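# Place the green block into the blue tray

## Task

Move the green block so it rests inside the blue tray, paying no attention to any signs placed there.

## Robot and tools

Robot: two six-joint arms, left_arm and right_arm, each ending in a two-finger gripper. left_arm is the robot's own left and sits on the +y side; right_arm is on the -y side. Image left and right do not follow these names. Calibrated base positions (scene frame): left_arm (+0.031, +0.303, +0.432) m, right_arm (+0.031, -0.303, +0.432) m. The same joint angles can give different gripper poses on the two arms.

Scene frame: z = 0 is the table top, with the origin straight above the centre of the robot's foot. +z is up and +x points forward over the table, which starts near x = +0.15 m and may be set at a slant. Positions are in metres and orientations are quaternions (w, x, y, z). A gripper's fingers point along its own +z axis and open and close along its y axis. end_effector_position is the point between the finger pads, about 1 cm short of the fingertips. The reported pose can be a few centimetres off, more so at long reach.

The command row used by every motion tool is a single flat list of 14 numbers, always covering both arms. The first 7 are for left_arm: waist, shoulder, elbow, wrist pitch, wrist yaw, wrist roll (absolute target joint angles in radians, the same values that Joint positions prints), then the gripper opening. The next 7 are the same for right_arm. Opening runs from -1 (closed) to +1 (fully open) and is a commanded level, not an offset. Stated joint ranges in radians: waist -2.880..2.880, shoulder 0.000..3.142, elbow 0.000..3.019, wrist pitch -1.693..1.571, wrist yaw -1.571..1.571, wrist roll -2.094..2.094. The real limits can differ by up to 0.084 rad. A target more than 0.084 beyond a stated limit, and farther out than the joint's current angle, gets the call refused. To keep an arm or gripper still, repeat its current Joint targets and its present opening. Sending 0 as the opening is a real command to half-open.

execute_actions(actions, cameras): actions is a list of actions. Each action is a list of up to 15 rows, one per 1/30 s step. If there are fewer rows, the last row is held to the end of the 15 steps. Each action lasts 0.5 s. Per step, a joint target cannot lead its measured angle by more than 0.716 rad (waist, shoulder), 0.645 (elbow), 0.69 (wrist pitch), 1.84 (wrist yaw) or 3.24 (wrist roll). If the targets would move a gripper more than 110 mm from where it is, that arm's targets are scaled back. Large motions therefore take several actions. An empty actions list returns a full state plus images.

move(target, speed, blend, opening_speed, grip_force, blocking, cameras): target is either one 14-number row or a list of up to 15 rows to pass through in turn, all sharing a 10 s budget. Every joint is interpolated together, so the gripper follows a curved path. The move does not avoid obstacles or the other arm. speed is in rad/s for the joint with the farthest to go (0.01..12.57, default 0.5); give one value, or one per target. blend (rad) rounds off corners at intermediate targets; 0 means stop at each one. opening_speed (at least 0.2 per second on the -1..+1 scale) makes the fingers change gradually, which suits fragile items. grip_force is a per-pad force cap in newtons (10..50, full force at the start), given as one value or one per arm. It persists once set. Lower values close slowly. With blocking=false the call returns after about 0.5 s while the motion carries on, and a new move takes over from the current point. The result adds a move: line: done, off_target (at rest with some joint more than 0.035 rad from its goal), moving, held, or fault, plus limits=held if steps were withheld. done does not mean contact was or was not made. Faster moves and targets set deeper into contact push harder.

wait(seconds 0..10, cameras) lets time pass while the last commands hold. stop(cameras) brakes the current move. zoom_image(camera, region=[x0,y0,x1,y1]) magnifies a pixel box (top-left origin, at most 504 by 504) of that camera's newest image. Cameras: cam_head_left, cam_head_right, cam_over, cam_left_wrist, cam_right_wrist, all 504x504; pass ["all"] or a list of names. read_manual(section="licences") only returns licence text. finished_scene() ends the scene for good, so call it only once the block sits in the tray with the robot off it.

Result lines: end_effector_position and end_effector_quat_wxyz per arm. Joint positions gives 6 angles in rad plus the finger-pad gap in m (0.094 when fully open). Joint velocities are in rad/s and m/s, or read within noise. Joint targets are the angles the joints are currently being driven to. Tool commands are the current openings. grip_measured is the measured opening on the -1..+1 scale; on a hard object it reads slightly narrower than the object. Joint torques are in N m, positive toward larger angles. They include gravity and an offset, and the 3rd and 4th values wrap at ±28. Flag lines: joint sent to its limit; joint command not followed (the clearance check altered targets); MOTOR HOT; OVER-TEMPERATURE FAULT (that arm goes limp for 30-60 s or more).

Gripping: close to well below the object's width for a firm hold. Release by commanding an opening well above grip_measured.

Avoid: knocking the block or tray off the table, or leaving either off it. Dropping the block from a height or letting go while it is moving. Hard impacts on the table or fixed items. Any contact or squeeze between the two arms. Keeping an arm stretched out, loaded or pushing against something for long, since motors overheat.

Each tool is called by a JSON object that holds its "op" and its "data".

## Session

{"op": "execute_actions", "data": {"actions": []}}

Scene clock: 0.00 s.
left_arm: end_effector_position=(+0.3687, +0.2852, +0.1944) grip_measured=+1.000 end_effector_quat_wxyz=(+0.368, -0.121, +0.897, -0.213) | right_arm: end_effector_position=(+0.3140, -0.5481, +0.2028) grip_measured=+1.000 end_effector_quat_wxyz=(+0.006, +0.957, +0.251, -0.148)
Joint positions: left_arm=[1.207 2.533 0.427 1.507 0.389 -0.191 0.094] | right_arm=[-1.618 1.997 0.871 -0.407 0.221 2.045 0.094]
Joint velocities: within noise
Joint torques (N m): no reading
Heat: left arm: hottest waist 37 °C; right arm: hottest waist 39 °C.
Joint targets: left_arm=[1.208 2.534 0.416 1.510 0.389 -0.191] | right_arm=[-1.618 2.006 0.875 -0.408 0.220 2.045]
Tool commands: left_gripper/opening=+1.0 right_gripper/opening=+1.0

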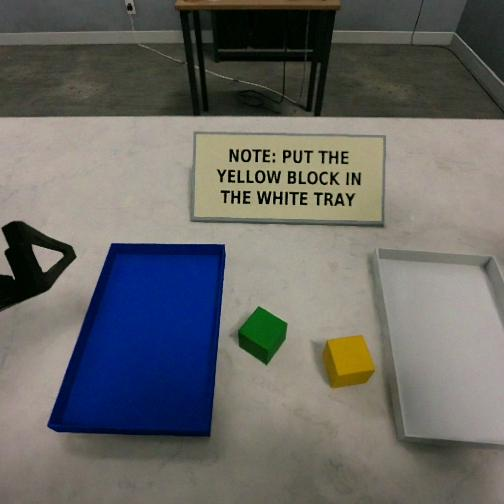

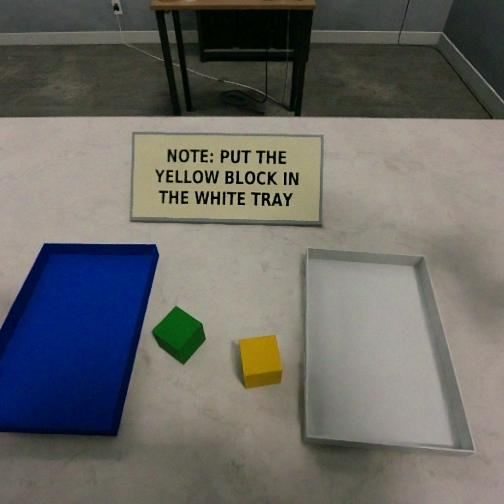

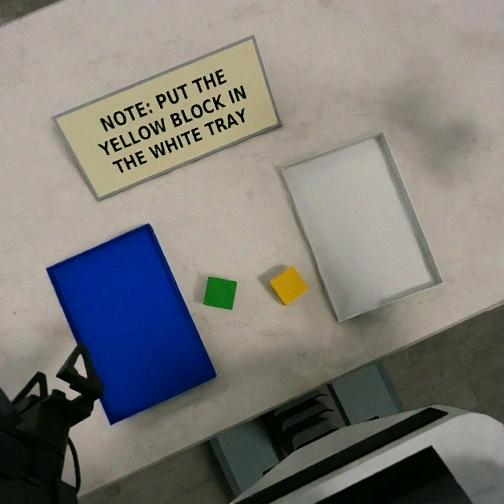

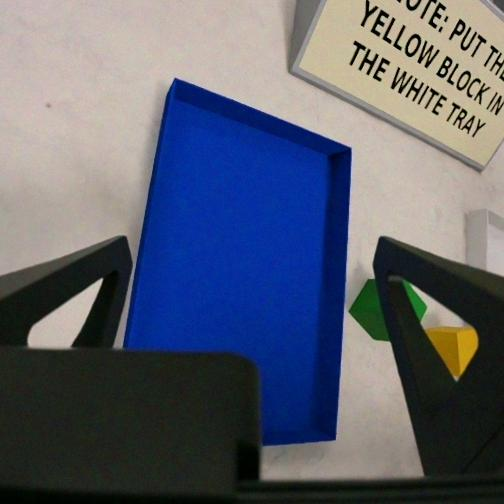

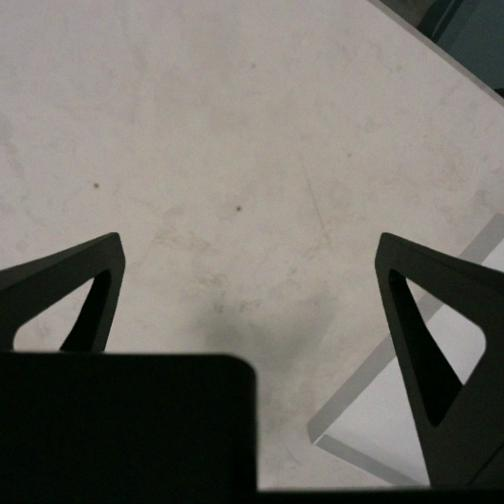

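{"op": "zoom_image", "data": {"camera": "cam_over", "region": [180, 240, 320, 340]}}

{"op": "zoom_image", "data": {"camera": "cam_left_wrist", "region": [300, 240, 504, 400]}}

Scaled by 3.600 from the camera's 504x504 image, which has a finer 720x720 frame.

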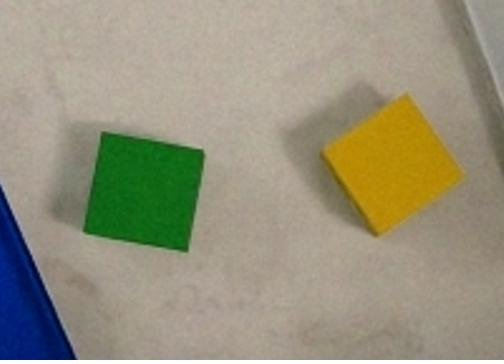

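Scaled by 2.471 from the camera's 504x504 image, which has a finer 720x720 frame.

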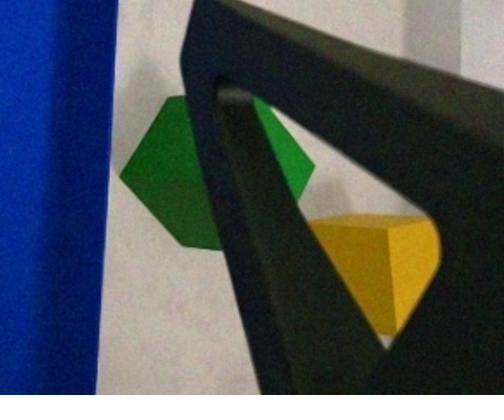

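{"op": "move", "data": {"target": [0.377, 2.3035, 1.0217, -0.2038, -0.2088, -0.02, 0.7, -1.618, 2.006, 0.875, -0.408, 0.220, 2.045, 1.0], "speed": 1.0, "cameras": ["all"]}}

Scene clock: 7.13 s.
left_arm: end_effector_position=(+0.3615, +0.0334, +0.1470) grip_measured=+0.703 end_effector_quat_wxyz=(-0.005, +0.296, +0.955, -0.001) | right_arm: end_effector_position=(+0.3140, -0.5481, +0.2028) grip_measured=+1.000 end_effector_quat_wxyz=(+0.006, +0.957, +0.251, -0.148)
Joint positions: left_arm=[0.378 2.311 1.011 -0.195 -0.205 -0.028 0.08] | right_arm=[-1.618 1.997 0.871 -0.407 0.221 2.045 0.094]
Joint torques (N m): left_arm=[-5.13 -17.55 2.96 -0.34 -0.19 0.11] | right_arm=[-1.32 -13.68 2.33 0.03 0.25 0.08]
Heat: left arm: hottest waist 37 °C; right arm: hottest waist 39 °C.
Joint targets: left_arm=[0.377 2.304 1.022 -0.204 -0.209 -0.020] | right_arm=[-1.618 2.006 0.875 -0.408 0.220 2.045]
move: done
camera_calibration:
cam_left_wrist: T_world_to_cam=[[-0.57091, -0.82101, -0.00200496, 0.23662], [-0.666565, 0.462084, 0.584953, 0.143334], [-0.479326, 0.335292, -0.811064, 0.407295], [0, 0, 0, 1]] pos_world=[0.425857, -0.00852784, 0.246973]

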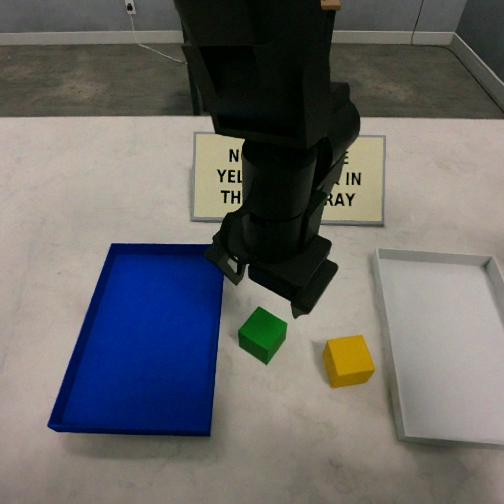

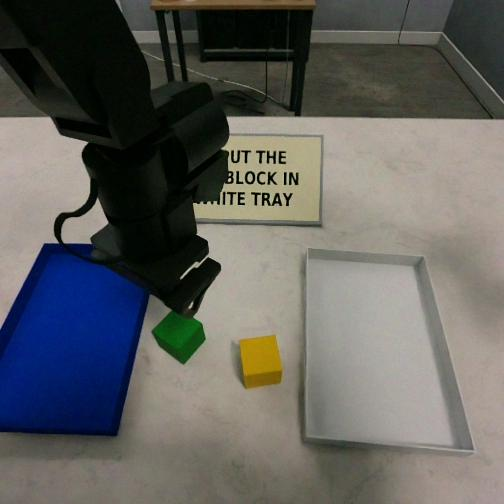

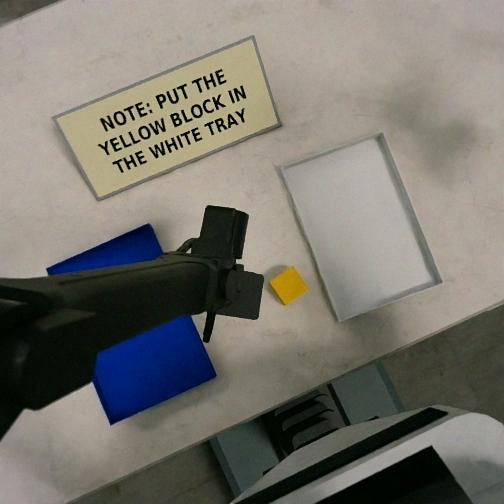

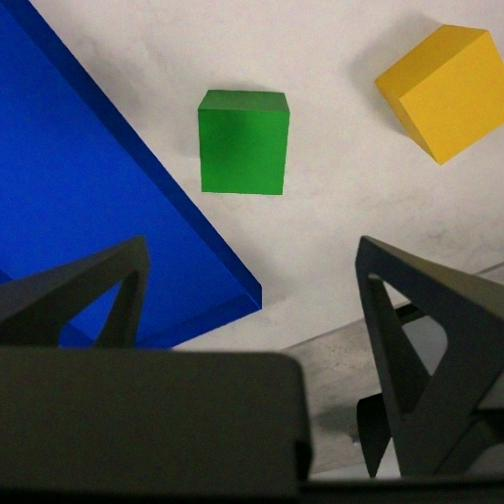

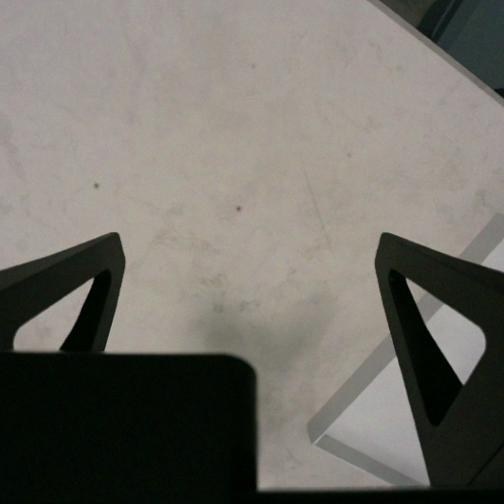

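{"op": "zoom_image", "data": {"camera": "cam_left_wrist", "region": [0, 60, 310, 360]}}

{"op": "zoom_image", "data": {"camera": "cam_head_left", "region": [180, 200, 380, 400]}}

Scaled by 1.626 from the camera's 504x504 image, which has a finer 720x720 frame.

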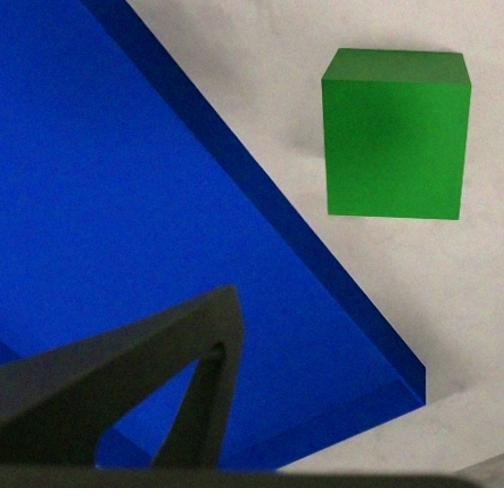

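Scaled by 2.520 from the camera's 504x504 image, which has a finer 720x720 frame.

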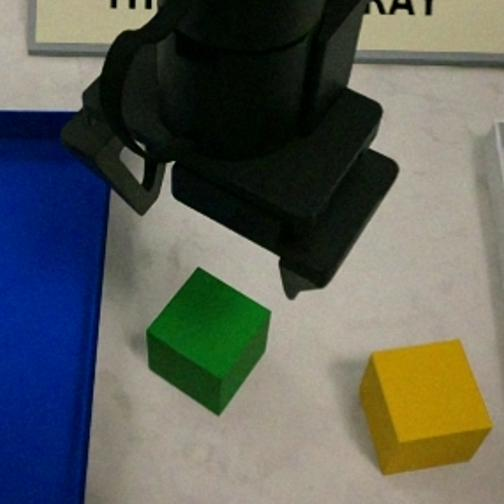

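{"op": "move", "data": {"target": [0.4187, 2.4525, 1.1079, -0.1323, -0.2050, 0.052, 0.7, -1.618, 2.006, 0.875, -0.408, 0.220, 2.045, 1.0], "speed": 0.5, "cameras": ["cam_left_wrist", "cam_head_right"]}}

Scene clock: 10.73 s.
left_arm: end_effector_position=(+0.3684, +0.0323, +0.0971) grip_measured=+0.703 end_effector_quat_wxyz=(-0.005, +0.316, +0.949, +0.000) | right_arm: end_effector_position=(+0.3140, -0.5481, +0.2028) grip_measured=+1.000 end_effector_quat_wxyz=(+0.006, +0.957, +0.251, -0.148)
Joint positions: left_arm=[0.407 2.445 1.097 -0.142 -0.205 0.044 0.08] | right_arm=[-1.618 1.997 0.871 -0.407 0.221 2.045 0.094]
Joint torques (N m): left_arm=[-4.25 -16.79 2.56 0.4 -0.03 0.1] | right_arm=[-1.32 -13.68 2.36 0.01 0.26 0.07]
Heat: left arm: hottest shoulder 38 °C; right arm: hottest waist 39 °C.
Joint targets: left_arm=[0.419 2.452 1.108 -0.132 -0.205 0.052] | right_arm=[-1.618 2.006 0.875 -0.408 0.220 2.045]
move: done
camera_calibration:
cam_left_wrist: T_world_to_cam=[[-0.605048, -0.79618, -0.00388788, 0.251495], [-0.646332, 0.48831, 0.586352, 0.169185], [-0.464943, 0.357284, -0.810047, 0.364299], [0, 0, 0, 1]] pos_world=[0.430894, -0.0125375, 0.196875]
Images, in order (width x height): cam_head_right 504x504, cam_left_wrist 504x504.

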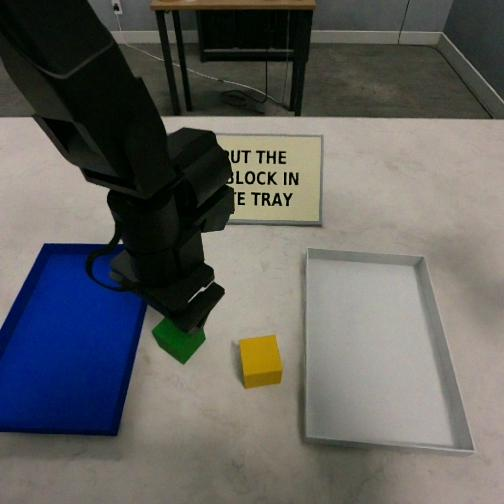

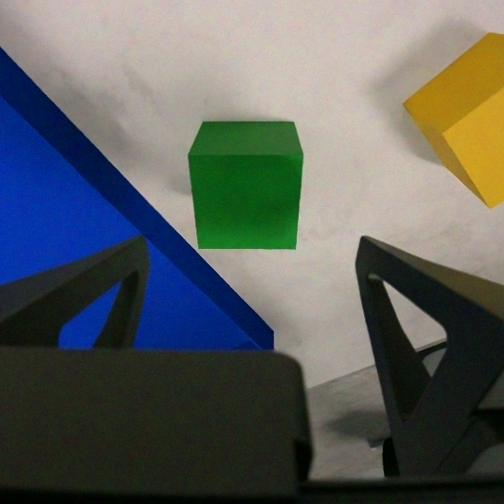

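{"op": "move", "data": {"target": [0.4582, 2.6320, 1.2236, -0.0604, -0.2012, 0.10, 0.7, -1.618, 2.006, 0.875, -0.408, 0.220, 2.045, 1.0], "speed": 0.25, "cameras": ["cam_left_wrist", "cam_head_left"]}}

Scene clock: 12.83 s.
left_arm: end_effector_position=(+0.3735, +0.0327, +0.0304) grip_measured=+0.703 end_effector_quat_wxyz=(+0.000, +0.320, +0.947, +0.001) | right_arm: end_effector_position=(+0.3140, -0.5481, +0.2028) grip_measured=+1.000 end_effector_quat_wxyz=(+0.006, +0.957, +0.251, -0.148)
Joint positions: left_arm=[0.443 2.618 1.215 -0.07 -0.205 0.092 0.08] | right_arm=[-1.618 1.997 0.871 -0.407 0.221 2.045 0.094]
Joint torques (N m): left_arm=[-4.07 -16.62 1.88 0.43 0.11 0.13] | right_arm=[-1.32 -13.68 2.33 0.02 0.25 0.08]
Heat: left arm: hottest shoulder 38 °C; right arm: hottest waist 39 °C.
Joint targets: left_arm=[0.458 2.632 1.224 -0.060 -0.201 0.100] | right_arm=[-1.618 2.006 0.875 -0.408 0.220 2.045]
move: done
camera_calibration:
cam_left_wrist: T_world_to_cam=[[-0.612599, -0.790357, -0.00761528, 0.257399], [-0.647244, 0.496097, 0.578761, 0.211713], [-0.45365, 0.359477, -0.815462, 0.308347], [0, 0, 0, 1]] pos_world=[0.434594, -0.012437, 0.130875]
Images, in order (width x height): cam_head_left 504x504, cam_left_wrist 504x504.

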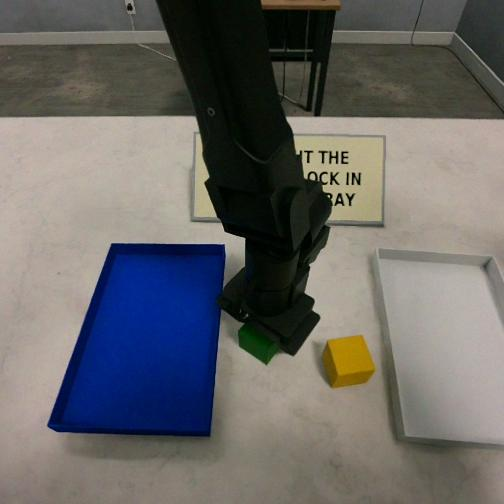

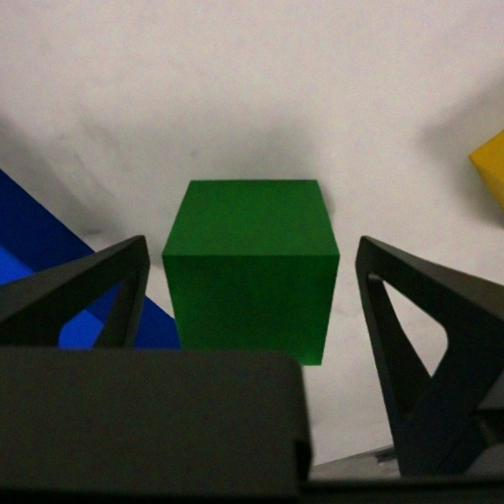

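{"op": "move", "data": {"target": [[0.4582, 2.6320, 1.2236, -0.0604, -0.2012, 0.10, -0.03, -1.618, 2.006, 0.875, -0.408, 0.220, 2.045, 1.0], [0.4187, 2.4525, 1.1079, -0.1323, -0.2050, 0.10, -0.03, -1.618, 2.006, 0.875, -0.408, 0.220, 2.045, 1.0]], "speed": [0.25, 0.4], "opening_speed": 0.8, "grip_force": 30, "cameras": ["cam_left_wrist", "cam_head_left"]}}

Scene clock: 17.23 s.
left_arm: end_effector_position=(+0.3806, +0.0381, +0.0910) grip_measured=+0.058 end_effector_quat_wxyz=(+0.002, +0.324, +0.946, +0.000) | right_arm: end_effector_position=(+0.3140, -0.5481, +0.2028) grip_measured=+1.000 end_effector_quat_wxyz=(+0.006, +0.957, +0.251, -0.148)
Joint positions: left_arm=[0.434 2.456 1.111 -0.125 -0.205 0.092 0.05] | right_arm=[-1.618 1.997 0.871 -0.407 0.221 2.045 0.094]
Joint torques (N m): left_arm=[-6.48 -17.96 1.43 -0.31 -0.04 0.11] | right_arm=[-1.26 -13.63 2.33 0.01 0.25 0.07]
Heat: left arm: hottest shoulder 38 °C; right arm: hottest waist 39 °C.
Joint targets: left_arm=[0.419 2.452 1.108 -0.132 -0.205 0.100] | right_arm=[-1.618 2.006 0.875 -0.408 0.220 2.045]
grip_force (N): 30, 30
move: done
camera_calibration:
cam_left_wrist: T_world_to_cam=[[-0.619283, -0.785134, -0.00734654, 0.26877], [-0.645384, 0.50368, 0.57427, 0.177949], [-0.447178, 0.360377, -0.818633, 0.356922], [0, 0, 0, 1]] pos_world=[0.440898, -0.00723548, 0.191972]
Images, in order (width x height): cam_head_left 504x504, cam_left_wrist 504x504.

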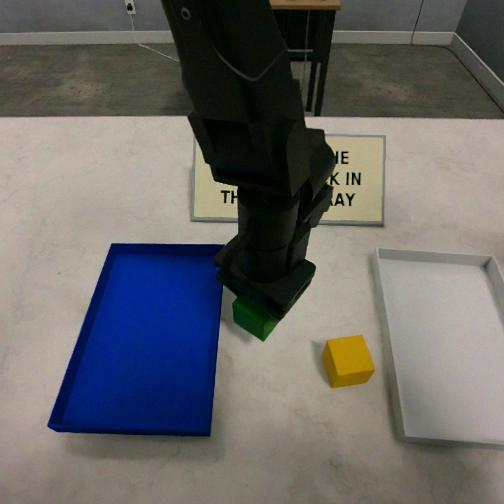

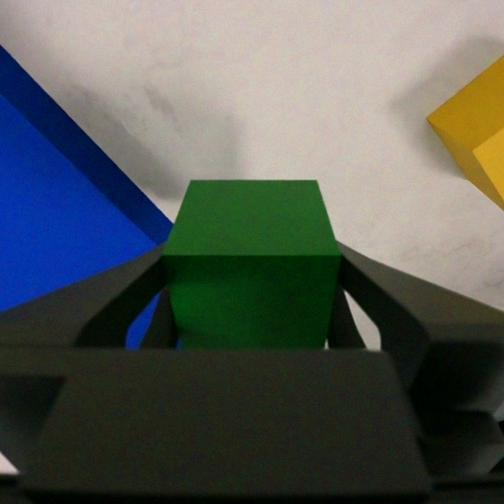

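{"op": "move", "data": {"target": [[0.777, 2.3455, 0.8995, 0.0353, -0.1591, 0.05, -0.03, -1.618, 2.006, 0.875, -0.408, 0.220, 2.045, 1.0], [0.8035, 2.5377, 1.0226, 0.1085, -0.1548, 0.05, -0.03, -1.618, 2.006, 0.875, -0.408, 0.220, 2.045, 1.0]], "speed": [0.6, 0.3], "blend": [0.03, 0], "cameras": ["cam_left_wrist", "cam_head_left", "cam_over"]}}

Scene clock: 19.40 s.
left_arm: end_effector_position=(+0.3888, +0.1903, +0.0359) grip_measured=+0.058 end_effector_quat_wxyz=(-0.002, +0.134, +0.991, +0.000) | right_arm: end_effector_position=(+0.3140, -0.5481, +0.2028) grip_measured=+1.000 end_effector_quat_wxyz=(+0.006, +0.957, +0.251, -0.148)
Joint positions: left_arm=[0.79 2.531 1.019 0.099 -0.159 0.058 0.05] | right_arm=[-1.618 1.997 0.871 -0.407 0.221 2.045 0.094]
Joint torques (N m): left_arm=[-3.02 -15.44 -0.01 0.43 0.13 -0.03] | right_arm=[-1.26 -13.63 2.33 0.01 0.26 0.07]
Heat: left arm: hottest shoulder 38 °C; right arm: hottest waist 39 °C.
Joint targets: left_arm=[0.804 2.538 1.023 0.108 -0.155 0.050] | right_arm=[-1.618 2.006 0.875 -0.408 0.220 2.045]
grip_force (N): 30, 30
move: done
camera_calibration:
cam_left_wrist: T_world_to_cam=[[-0.272756, -0.962056, -0.00718504, 0.29185], [-0.78426, 0.21801, 0.580868, 0.24637], [-0.557262, 0.164071, -0.813966, 0.340661], [0, 0, 0, 1]] pos_world=[0.462659, 0.171173, 0.136275]
Images, in order (width x height): cam_head_left 504x504, cam_over 504x504, cam_left_wrist 504x504.

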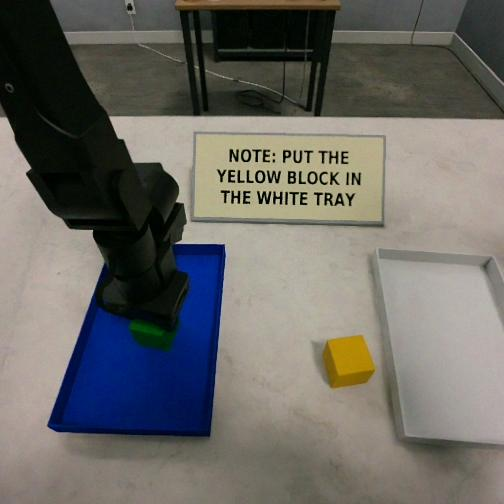

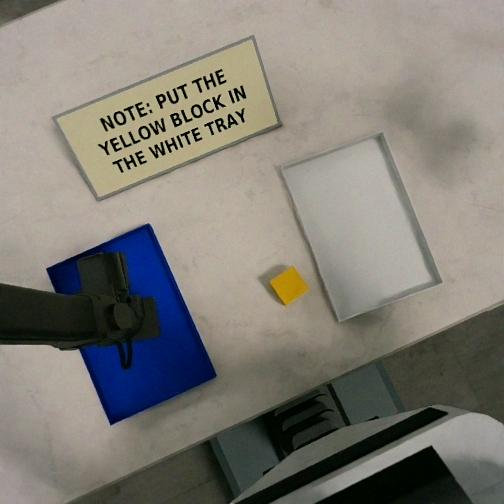

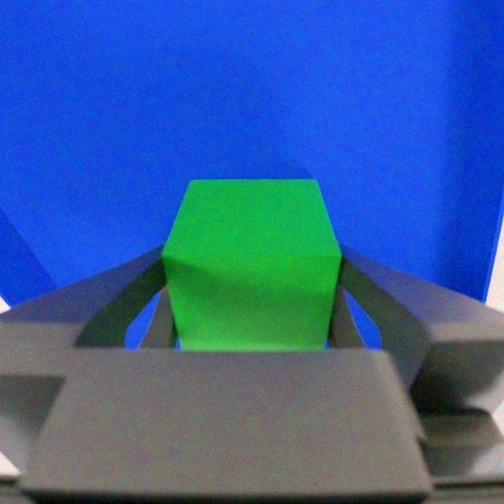

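{"op": "move", "data": {"target": [[0.8055, 2.5518, 1.0316, 0.1139, -0.1545, 0.05, -0.03, -1.618, 2.006, 0.875, -0.408, 0.220, 2.045, 1.0], [0.8055, 2.5518, 1.0316, 0.1139, -0.1545, 0.05, 0.55, -1.618, 2.006, 0.875, -0.408, 0.220, 2.045, 1.0], [0.777, 2.3455, 0.8995, 0.0353, -0.1591, 0.05, 0.55, -1.618, 2.006, 0.875, -0.408, 0.220, 2.045, 1.0]], "speed": [0.1, 0.1, 0.4], "opening_speed": 0.8, "cameras": ["cam_left_wrist", "cam_head_left", "cam_over"]}}

Scene clock: 22.87 s.
left_arm: end_effector_position=(+0.3933, +0.1997, +0.0987) grip_measured=+0.547 end_effector_quat_wxyz=(+0.003, +0.133, +0.991, +0.000) | right_arm: end_effector_position=(+0.3140, -0.5481, +0.2028) grip_measured=+1.000 end_effector_quat_wxyz=(+0.006, +0.957, +0.251, -0.148)
Joint positions: left_arm=[0.79 2.349 0.902 0.043 -0.158 0.058 0.073] | right_arm=[-1.618 1.997 0.871 -0.407 0.221 2.045 0.094]
Joint torques (N m): left_arm=[-5.01 -15.97 0.02 -0.29 -0.05 -0.03] | right_arm=[-1.26 -13.74 2.33 0.02 0.26 0.08]
Heat: left arm: hottest shoulder 38 °C; right arm: hottest waist 39 °C.
Joint targets: left_arm=[0.777 2.345 0.899 0.035 -0.159 0.050] | right_arm=[-1.618 2.006 0.875 -0.408 0.220 2.045]
grip_force (N): 30, 30
move: done
camera_calibration:
cam_left_wrist: T_world_to_cam=[[-0.270509, -0.962688, -0.00750678, 0.301846], [-0.790041, 0.217527, 0.573164, 0.214487], [-0.550146, 0.160977, -0.819406, 0.391067], [0, 0, 0, 1]] pos_world=[0.466249, 0.180974, 0.199772]
Images, in order (width x height): cam_head_left 504x504, cam_over 504x504, cam_left_wrist 504x504.

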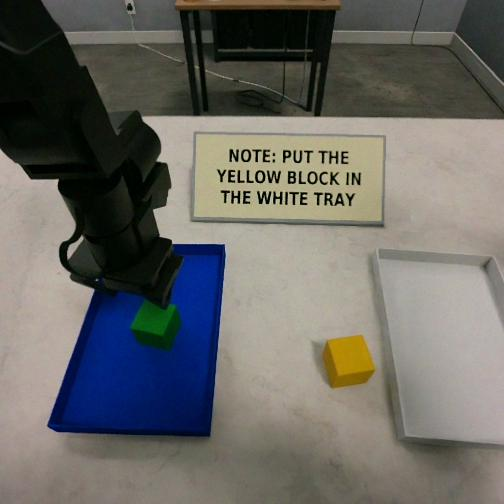

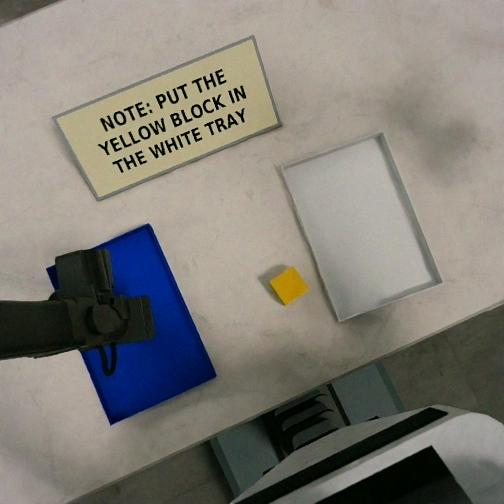

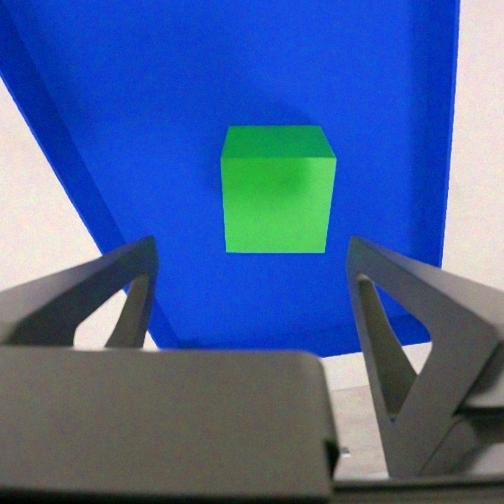

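The green block is sitting in the blue tray. The gripper has let go and is clear of it.

{"op": "finished_scene", "data": {}}

The scene is finished: the task was done.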